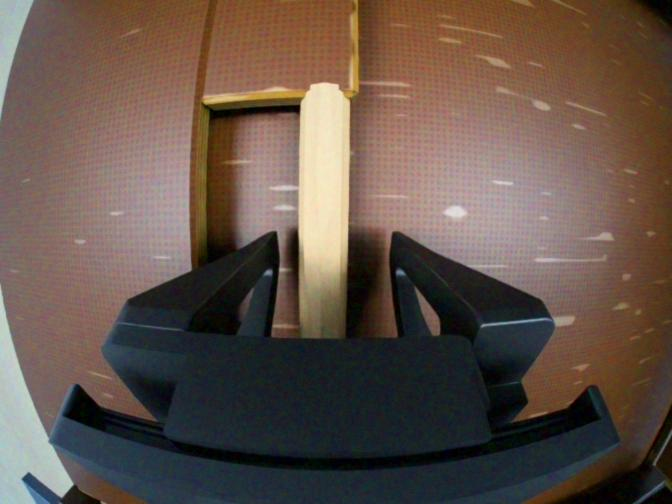

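Request:
{"method": "move", "body": {
  "arm3": {"target":[0.033,-0.012,0.030,0.183,0.683,0.683,-0.183],"speed":0.08},
  "arm2": {"joints":{"gripper_m":0.05}}
}}

Request:
{"method": "move", "body": {
  "arm3": {"joints":{"gripper_m":0.010}},
  "arm2": {"target":[-0.40,-0.045,0.256,-0.591,0.612,-0.366,0.376],"speed":0.15},
  "cameras": ["arm3_cam_wrist","arm2_cam_wrist"]
}}

Scene clock: 82.63 s.
Joint torques (N m): arm1=[0.32 -19.49 -0.91 3.48 0.48 0.02] | arm2=[-0.38 -22.3 3.51 0.94 0.17 -0.04] | arm3=[0.85 -16.79 4.6 1.85 0.12 0.15] | arm4=[2.84 -17.32 1.2 3.29 0.67 -0.17]
Motor temperatures (°C): arm1=[27 32 28 27 23 23 26] | arm2=[23 27 25 25 27 26 25] | arm3=[26 25 31 24 25 23 27] | arm4=[24 30 27 29 27 25 28]
Heat: arm1: hottest joint2_rad 32 °C; arm2: hottest joint2_rad 27 °C; arm3: hottest joint3_rad 31 °C; arm4: hottest joint2_rad 30 °C.
move: arm2 done; arm3 off_target
Joint velocities: within noise
arm1, arm4: as last shown
arm2.joint_positions: joint1_rad=+0.337 joint2_rad=+2.657 joint3_rad=+1.226 joint4_rad=+1.348 joint5_rad=+1.308 joint6_rad=-1.543 gripper_m=+0.04989
arm2.joint_status: all done
arm2.hand: x=-0.2934 y=+0.0081 z=+0.2426 quat_wxyz=(-0.585, +0.617, -0.360, +0.383) (m; scene frame)
arm2.hand_target: x=-0.2953 y=+0.0189 z=+0.2550 quat_wxyz=(-0.591, +0.611, -0.365, +0.380) (m; scene frame)
arm2.hand_status: not commanded
arm3.joint_positions: joint1_rad=-0.320 joint2_rad=+2.674 joint3_rad=+1.515 joint4_rad=+0.051 joint5_rad=-0.254 joint6_rad=-0.473 gripper_m=+0.04612
arm3.joint_status: not commanded
arm3.hand: x=+0.0259 y=-0.0086 z=+0.0439 quat_wxyz=(-0.183, -0.684, -0.682, +0.183) (m; scene frame)
arm3.hand_target: x=+0.0331 y=-0.0113 z=+0.0305 quat_wxyz=(-0.183, -0.683, -0.683, +0.183) (m; scene frame)
arm3.hand_status: off_target (0.016 m and 0.2 deg from the pose sent, 0.015 m and 0.8 deg at the start)
pictures: none

Scene clock: 88.53 s.
Joint torques (N m): arm1=[0.44 -20.37 -0.95 3.45 0.44 0] | arm2=[0.03 -23.53 1.76 0.96 0.31 0.18] | arm3=[0.38 -17.38 4.57 2 0.18 0.02] | arm4=[2.84 -17.32 1.18 3.3 0.67 -0.17]
Motor temperatures (°C): arm1=[27 32 28 27 23 23 26] | arm2=[23 27 25 25 27 26 25] | arm3=[26 25 30 24 25 23 27] | arm4=[24 30 27 29 27 25 28]
Heat: arm1: hottest joint2_rad 32 °C; arm2: hottest joint2_rad 27 °C; arm3: hottest joint3_rad 30 °C; arm4: hottest joint2_rad 30 °C.
move: arm2 off_target; arm3 off_target
Joint velocities: within noise
arm1, arm4: as last shown
arm2.joint_positions: joint1_rad=+0.564 joint2_rad=+2.619 joint3_rad=+1.137 joint4_rad=+1.157 joint5_rad=+1.533 joint6_rad=-1.315 gripper_m=+0.04989
arm2.joint_status: not commanded
arm2.hand: x=-0.3931 y=-0.0530 z=+0.2386 quat_wxyz=(-0.585, +0.617, -0.353, +0.390) (m; scene frame)
arm2.hand_target: x=-0.3978 y=-0.0448 z=+0.2565 quat_wxyz=(-0.593, +0.610, -0.365, +0.378) (m; scene frame)
arm2.hand_status: off_target (0.020 m and 2.4 deg from the pose sent, 0.120 m and 1.4 deg at the start)
arm3.joint_positions: joint1_rad=-0.311 joint2_rad=+2.676 joint3_rad=+1.515 joint4_rad=+0.051 joint5_rad=-0.262 joint6_rad=-0.461 gripper_m=+0.01686
arm3.joint_status: gripper_m off_target (ended at +0.01689, target +0.01000)
arm3.hand: x=+0.0328 y=-0.0112 z=+0.0432 quat_wxyz=(-0.188, -0.685, -0.681, +0.179) (m; scene frame)
arm3.hand_target: x=+0.0381 y=-0.0137 z=+0.0308 quat_wxyz=(-0.186, -0.680, -0.686, +0.181) (m; scene frame)
arm3.hand_status: not commanded
pictures: arm2_cam_wrist, arm3_cam_wrist

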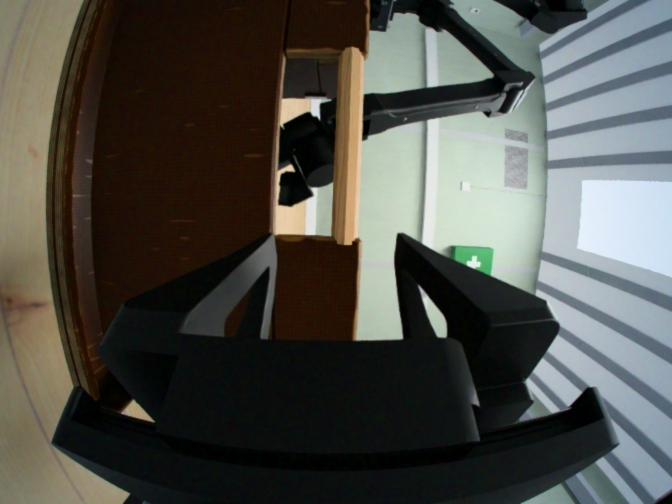

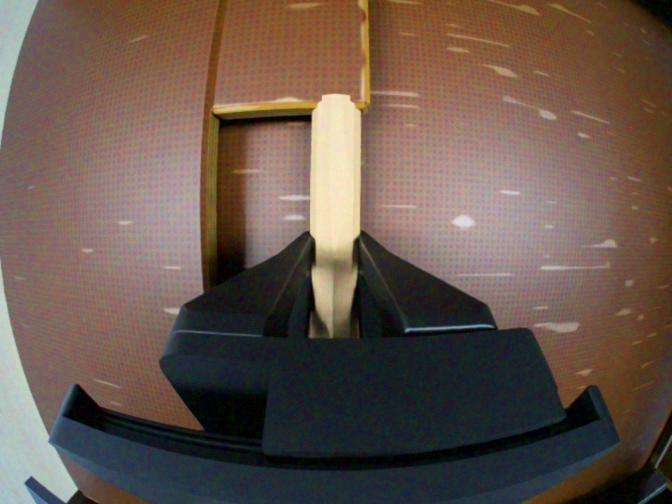

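Request:
{"method": "move", "body": {
  "arm3": {"target":[0.041,-0.014,0.124,0.0616,0.6408,0.7044,-0.2988],"speed":0.13}
}}

Request:
{"method": "move", "body": {
  "arm3": {"target":[0.078,-0.015,0.194,-0.0616,0.5792,0.7044,-0.4056],"speed":0.13}
}}

Request:
{"method": "move", "body": {
  "arm3": {"target":[0.134,-0.016,0.242,-0.183,0.5,0.683,-0.5],"speed":0.13}
}}

Request:
{"method": "move", "body": {
  "arm3": {"target":[0.190,-0.017,0.263,-0.2706,0.4305,0.6533,-0.561],"speed":0.13}
}}

Request:
{"method": "move", "body": {
  "arm3": {"target":[0.247,-0.018,0.268,-0.354,0.354,0.612,-0.612],"speed":0.1},
  "cameras": ["cam_high","cam_low"]
}}

Request:
{"method": "move", "body": {
  "arm3": {"target":[0.285,-0.02,0.268,-0.354,0.354,0.612,-0.612],"speed":0.06}
}}

Request:
{"method": "move", "body": {
  "arm3": {"target":[0.327,-0.02,0.268,-0.354,0.354,0.612,-0.612],"speed":0.06},
  "cameras": ["cam_high","cam_low"]
}}

Request:
{"method": "zoom_image", "body": {
  "camera": "cam_high",
  "region": [235, 205, 415, 385]
}}

Scene clock: 93.53 s.
Joint torques (N m): arm1=[0.56 -19.78 -1.16 3.26 0.46 0.02] | arm2=[0.15 -22.95 1.78 0.85 0.31 0.18] | arm3=[0.15 -20.42 1.99 2.07 0.73 -0.21] | arm4=[2.84 -17.32 1.2 3.29 0.67 -0.17]
Motor temperatures (°C): arm1=[27 32 28 27 23 23 26] | arm2=[23 27 25 25 27 26 25] | arm3=[26 25 30 24 25 23 27] | arm4=[24 30 26 29 27 25 28]
Heat: arm1: hottest joint2_rad 32 °C; arm2: hottest joint2_rad 27 °C; arm3: hottest joint3_rad 30 °C; arm4: hottest joint2_rad 30 °C.
move: arm3 off_target
Joint velocities: within noise
arm1, arm4: as last shown
arm2.joint_positions: joint1_rad=+0.564 joint2_rad=+2.619 joint3_rad=+1.136 joint4_rad=+1.154 joint5_rad=+1.533 joint6_rad=-1.311 gripper_m=+0.04989
arm2.joint_status: not commanded
arm2.hand: x=-0.3928 y=-0.0536 z=+0.2382 quat_wxyz=(-0.585, +0.617, -0.353, +0.390) (m; scene frame)
arm2.hand_target: x=-0.3975 y=-0.0454 z=+0.2560 quat_wxyz=(-0.593, +0.610, -0.364, +0.379) (m; scene frame)
arm2.hand_status: not commanded
arm3.joint_positions: joint1_rad=-0.218 joint2_rad=+2.516 joint3_rad=+1.319 joint4_rad=+0.221 joint5_rad=+0.046 joint6_rad=-0.516 gripper_m=+0.01682
arm3.joint_status: not commanded
arm3.hand: x=+0.0420 y=-0.0097 z=+0.1065 quat_wxyz=(-0.069, -0.653, -0.699, +0.284) (m; scene frame)
arm3.hand_target: x=+0.0420 y=-0.0152 z=+0.1228 quat_wxyz=(-0.063, -0.639, -0.706, +0.299) (m; scene frame)
arm3.hand_status: off_target (0.018 m and 2.4 deg from the pose sent, 0.081 m and 20.8 deg at the start)
pictures: none

Scene clock: 95.50 s.
Joint torques (N m): arm1=[0.26 -19.31 -1.09 3.4 0.44 -0.01] | arm2=[0.09 -23 1.77 0.84 0.31 0.18] | arm3=[-0.44 -19.66 2.07 2.33 0.99 -0.35] | arm4=[2.84 -17.32 1.2 3.29 0.67 -0.17]
Motor temperatures (°C): arm1=[27 32 28 27 23 23 26] | arm2=[23 27 25 25 27 26 25] | arm3=[26 26 30 24 26 23 27] | arm4=[24 30 26 29 27 25 28]
Heat: arm1: hottest joint2_rad 32 °C; arm2: hottest joint2_rad 27 °C; arm3: hottest joint3_rad 30 °C; arm4: hottest joint2_rad 30 °C.
move: arm3 off_target
Joint velocities: within noise
arm1, arm2: as last shown
arm3.joint_positions: joint1_rad=-0.075 joint2_rad=+2.394 joint3_rad=+1.159 joint4_rad=+0.393 joint5_rad=+0.390 joint6_rad=-0.597 gripper_m=+0.01680
arm3.joint_status: not commanded
arm3.hand: x=+0.0771 y=-0.0093 z=+0.1731 quat_wxyz=(+0.052, -0.598, -0.699, +0.389) (m; scene frame)
arm3.hand_target: x=+0.0774 y=-0.0157 z=+0.1934 quat_wxyz=(+0.062, -0.579, -0.705, +0.406) (m; scene frame)
arm3.hand_status: off_target (0.022 m and 3.1 deg from the pose sent, 0.095 m and 22.2 deg at the start)
arm4.joint_positions: joint1_rad=+0.909 joint2_rad=+2.495 joint3_rad=+0.909 joint4_rad=+1.516 joint5_rad=+1.119 joint6_rad=-1.512 gripper_m=+0.01644
arm4.joint_status: not commanded
arm4.hand: x=-0.0326 y=-0.2017 z=+0.2464 quat_wxyz=(-0.696, +0.718, +0.000, +0.003) (m; scene frame)
arm4.hand_target: x=-0.0347 y=-0.2070 z=+0.2560 quat_wxyz=(-0.703, +0.711, -0.004, +0.003) (m; scene frame)
arm4.hand_status: not commanded
pictures: none

Scene clock: 97.50 s.
Joint torques (N m): arm1=[0.44 -18.73 -1.14 3.37 0.44 0.04] | arm2=[0.03 -23 1.77 0.84 0.31 0.18] | arm3=[-0.21 -18.78 2.29 2.91 0.94 -0.59] | arm4=[2.84 -17.32 1.18 3.29 0.66 -0.17]
Motor temperatures (°C): arm1=[27 32 28 27 23 23 26] | arm2=[23 27 25 25 27 26 25] | arm3=[26 26 30 24 26 23 27] | arm4=[24 30 26 29 27 25 28]
Heat: arm1: hottest joint2_rad 32 °C; arm2: hottest joint2_rad 27 °C; arm3: hottest joint3_rad 30 °C; arm4: hottest joint2_rad 30 °C.
move: arm3 off_target
Joint velocities: within noise
arm1.joint_positions: joint1_rad=+0.944 joint2_rad=+2.640 joint3_rad=+0.874 joint4_rad=+1.539 joint5_rad=+1.122 joint6_rad=-1.380 gripper_m=+0.01457
arm1.joint_status: not commanded
arm1.hand: x=+0.0019 y=+0.2252 z=+0.2442 quat_wxyz=(+0.008, +0.006, -0.739, +0.674) (m; scene frame)
arm1.hand_target: x=+0.0061 y=+0.2276 z=+0.2535 quat_wxyz=(+0.000, +0.003, -0.733, +0.680) (m; scene frame)
arm1.hand_status: not commanded
arm2, arm4: as last shown
arm3.joint_positions: joint1_rad=+0.094 joint2_rad=+2.368 joint3_rad=+1.075 joint4_rad=+0.606 joint5_rad=+0.749 joint6_rad=-0.746 gripper_m=+0.01676
arm3.joint_status: not commanded
arm3.hand: x=+0.1297 y=-0.0083 z=+0.2223 quat_wxyz=(+0.172, -0.523, -0.678, +0.487) (m; scene frame)
arm3.hand_target: x=+0.1322 y=-0.0162 z=+0.2415 quat_wxyz=(+0.184, -0.501, -0.682, +0.500) (m; scene frame)
arm3.hand_status: off_target (0.022 m and 3.4 deg from the pose sent, 0.090 m and 22.7 deg at the start)
pictures: none

Scene clock: 99.47 s.
Joint torques (N m): arm1=[0.5 -19.55 -0.98 3.38 0.42 0.01] | arm2=[0.15 -23 1.74 0.84 0.32 0.18] | arm3=[0.26 -17.32 2.81 3.51 0.66 -0.74] | arm4=[2.84 -17.32 1.2 3.29 0.67 -0.17]
Motor temperatures (°C): arm1=[27 32 28 27 23 23 26] | arm2=[23 27 25 24 27 26 25] | arm3=[26 26 30 24 26 23 28] | arm4=[24 30 26 29 27 25 28]
Heat: arm1: hottest joint2_rad 32 °C; arm2: hottest joint2_rad 27 °C; arm3: hottest joint3_rad 30 °C; arm4: hottest joint2_rad 30 °C.
move: arm3 off_target
Joint velocities: within noise
arm1, arm2, arm4: as last shown
arm3.joint_positions: joint1_rad=+0.238 joint2_rad=+2.415 joint3_rad=+1.062 joint4_rad=+0.849 joint5_rad=+1.014 joint6_rad=-0.965 gripper_m=+0.01676
arm3.joint_status: not commanded
arm3.hand: x=+0.1854 y=-0.0077 z=+0.2491 quat_wxyz=(+0.260, -0.454, -0.650, +0.551) (m; scene frame)
arm3.hand_target: x=+0.1897 y=-0.0169 z=+0.2629 quat_wxyz=(+0.272, -0.432, -0.654, +0.559) (m; scene frame)
arm3.hand_status: off_target (0.017 m and 3.2 deg from the pose sent, 0.073 m and 17.9 deg at the start)
pictures: none

Scene clock: 102.13 s.
Joint torques (N m): arm1=[0.44 -19.96 -1.1 3.32 0.46 -0.01] | arm2=[0.09 -22.95 1.78 0.83 0.32 0.18] | arm3=[0.32 -16.56 3.41 3.36 0.02 -0.78] | arm4=[2.84 -17.32 1.18 3.29 0.67 -0.17]
Motor temperatures (°C): arm1=[27 32 28 27 23 23 26] | arm2=[23 27 25 24 27 26 25] | arm3=[26 26 30 24 26 23 28] | arm4=[24 30 26 29 27 25 28]
Heat: arm1: hottest joint2_rad 32 °C; arm2: hottest joint2_rad 27 °C; arm3: hottest joint3_rad 30 °C; arm4: hottest joint2_rad 30 °C.
move: arm3 off_target
Joint velocities: within noise
arm1.joint_positions: joint1_rad=+0.947 joint2_rad=+2.640 joint3_rad=+0.871 joint4_rad=+1.540 joint5_rad=+1.123 joint6_rad=-1.379 gripper_m=+0.01457
arm1.joint_status: not commanded
arm1.hand: x=+0.0016 y=+0.2268 z=+0.2443 quat_wxyz=(+0.008, +0.007, -0.739, +0.674) (m; scene frame)
arm1.hand_target: x=+0.0057 y=+0.2291 z=+0.2535 quat_wxyz=(+0.000, +0.004, -0.734, +0.680) (m; scene frame)
arm1.hand_status: not commanded
arm2, arm4: as last shown
arm3.joint_positions: joint1_rad=+0.356 joint2_rad=+2.576 joint3_rad=+1.133 joint4_rad=+1.370 joint5_rad=+1.209 joint6_rad=-1.467 gripper_m=+0.01673
arm3.joint_status: not commanded
arm3.hand: x=+0.2377 y=-0.0058 z=+0.2583 quat_wxyz=(+0.344, -0.377, -0.610, +0.606) (m; scene frame)
arm3.hand_target: x=+0.2460 y=-0.0178 z=+0.2689 quat_wxyz=(+0.354, -0.357, -0.613, +0.610) (m; scene frame)
arm3.hand_status: off_target (0.018 m and 2.9 deg from the pose sent, 0.065 m and 17.8 deg at the start)
pictures: cam_high, cam_low

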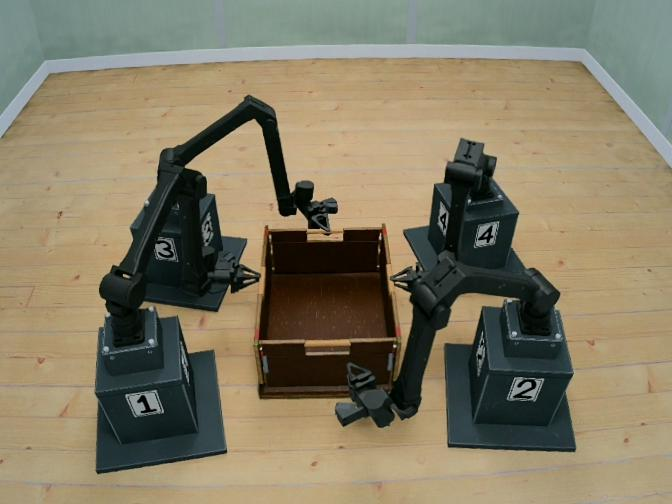

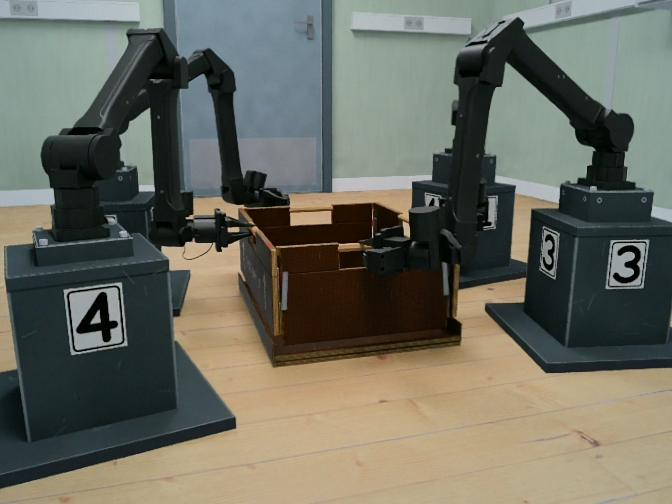

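Scene clock: 103.30 s.
Joint torques (N m): arm1=[0.62 -19.6 -1.11 3.33 0.47 -0.01] | arm2=[0.09 -22.95 1.77 0.85 0.31 0.18] | arm3=[2.96 -16.97 3.9 2.5 0.39 -0.56] | arm4=[2.84 -17.32 1.18 3.29 0.63 -0.17]
Motor temperatures (°C): arm1=[27 32 28 27 23 23 26] | arm2=[23 27 25 24 27 26 25] | arm3=[26 26 30 24 26 23 28] | arm4=[24 30 26 29 27 25 28]
Heat: arm1: hottest joint2_rad 32 °C; arm2: hottest joint2_rad 27 °C; arm3: hottest joint3_rad 30 °C; arm4: hottest joint2_rad 30 °C.
move: arm3 off_target
Joint velocities: within noise
arm1.joint_positions: joint1_rad=+0.944 joint2_rad=+2.642 joint3_rad=+0.874 joint4_rad=+1.540 joint5_rad=+1.123 joint6_rad=-1.380 gripper_m=+0.01457
arm1.joint_status: not commanded
arm1.hand: x=+0.0013 y=+0.2254 z=+0.2438 quat_wxyz=(+0.009, +0.006, -0.739, +0.674) (m; scene frame)
arm1.hand_target: x=+0.0055 y=+0.2277 z=+0.2531 quat_wxyz=(+0.001, +0.003, -0.733, +0.680) (m; scene frame)
arm1.hand_status: not commanded
arm2: as last shown
arm3.joint_positions: joint1_rad=+0.388 joint2_rad=+2.584 joint3_rad=+1.153 joint4_rad=+1.372 joint5_rad=+1.264 joint6_rad=-1.487 gripper_m=+0.01673
arm3.joint_status: not commanded
arm3.hand: x=+0.2528 y=-0.0055 z=+0.2586 quat_wxyz=(+0.355, -0.380, -0.605, +0.603) (m; scene frame)
arm3.hand_target: x=+0.2788 y=-0.0191 z=+0.2682 quat_wxyz=(+0.354, -0.358, -0.612, +0.610) (m; scene frame)
arm3.hand_status: off_target (0.037 m and 3.2 deg from the pose sent, 0.050 m and 2.9 deg at the start)
arm4.joint_positions: joint1_rad=+0.909 joint2_rad=+2.495 joint3_rad=+0.909 joint4_rad=+1.517 joint5_rad=+1.119 joint6_rad=-1.512 gripper_m=+0.01644
arm4.joint_status: not commanded
arm4.hand: x=-0.0326 y=-0.2017 z=+0.2466 quat_wxyz=(-0.696, +0.718, +0.000, +0.002) (m; scene frame)
arm4.hand_target: x=-0.0349 y=-0.2070 z=+0.2563 quat_wxyz=(-0.704, +0.711, -0.004, +0.002) (m; scene frame)
arm4.hand_status: not commanded
pictures: none

Scene clock: 104.60 s.
Joint torques (N m): arm1=[0.56 -19.78 -1.13 3.32 0.42 0.02] | arm2=[0.09 -23 1.78 0.84 0.31 0.18] | arm3=[9.11 -17.55 3.48 2.06 0.77 -0.43] | arm4=[2.84 -17.32 1.2 3.29 0.63 -0.17]
Motor temperatures (°C): arm1=[27 32 28 27 23 23 26] | arm2=[23 27 25 24 27 26 25] | arm3=[26 26 30 24 26 23 28] | arm4=[24 30 26 29 27 25 28]
Heat: arm1: hottest joint2_rad 32 °C; arm2: hottest joint2_rad 27 °C; arm3: hottest joint3_rad 30 °C; arm4: hottest joint2_rad 30 °C.
move: arm3 off_target
Joint velocities: within noise
arm1, arm2, arm4: as last shown
arm3.joint_positions: joint1_rad=+0.396 joint2_rad=+2.595 joint3_rad=+1.185 joint4_rad=+1.366 joint5_rad=+1.329 joint6_rad=-1.504 gripper_m=+0.01673
arm3.joint_status: not commanded
arm3.hand: x=+0.2541 y=-0.0056 z=+0.2584 quat_wxyz=(+0.374, -0.394, -0.593, +0.595) (m; scene frame)
arm3.hand_target: x=+0.3236 y=-0.0172 z=+0.2676 quat_wxyz=(+0.353, -0.355, -0.613, +0.611) (m; scene frame)
arm3.hand_status: off_target (0.075 m and 6.0 deg from the pose sent, 0.076 m and 3.2 deg at the start)
pictures: cam_high, cam_low

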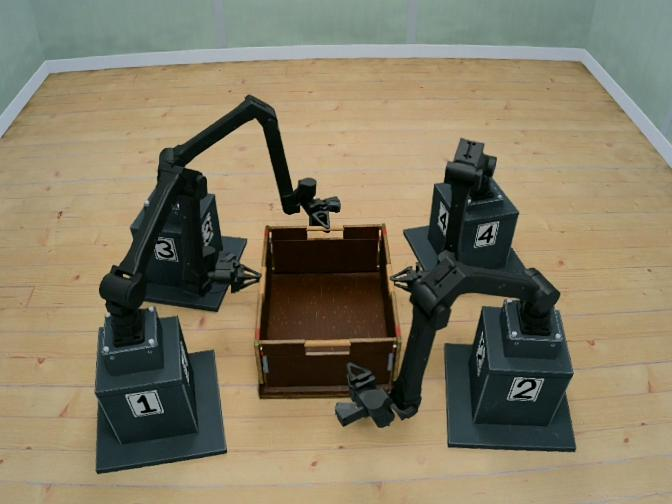

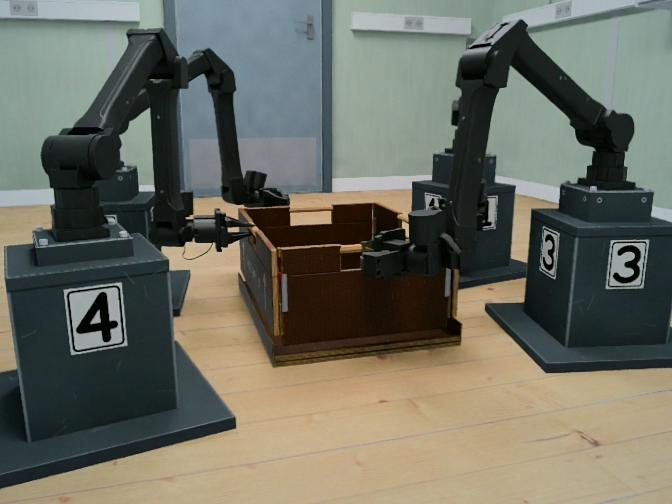

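Scaled by 2.800 from the camera's 672x504 image, which has a finer 960x720 frame.

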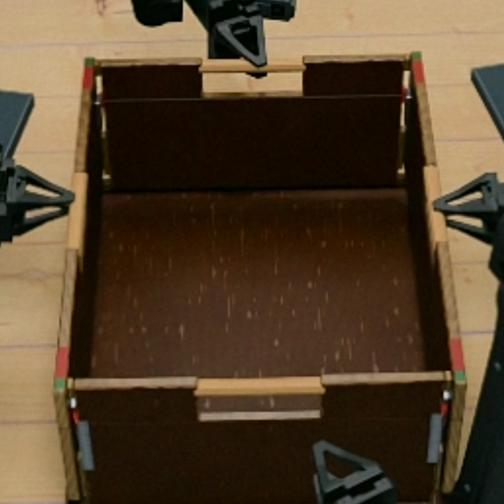

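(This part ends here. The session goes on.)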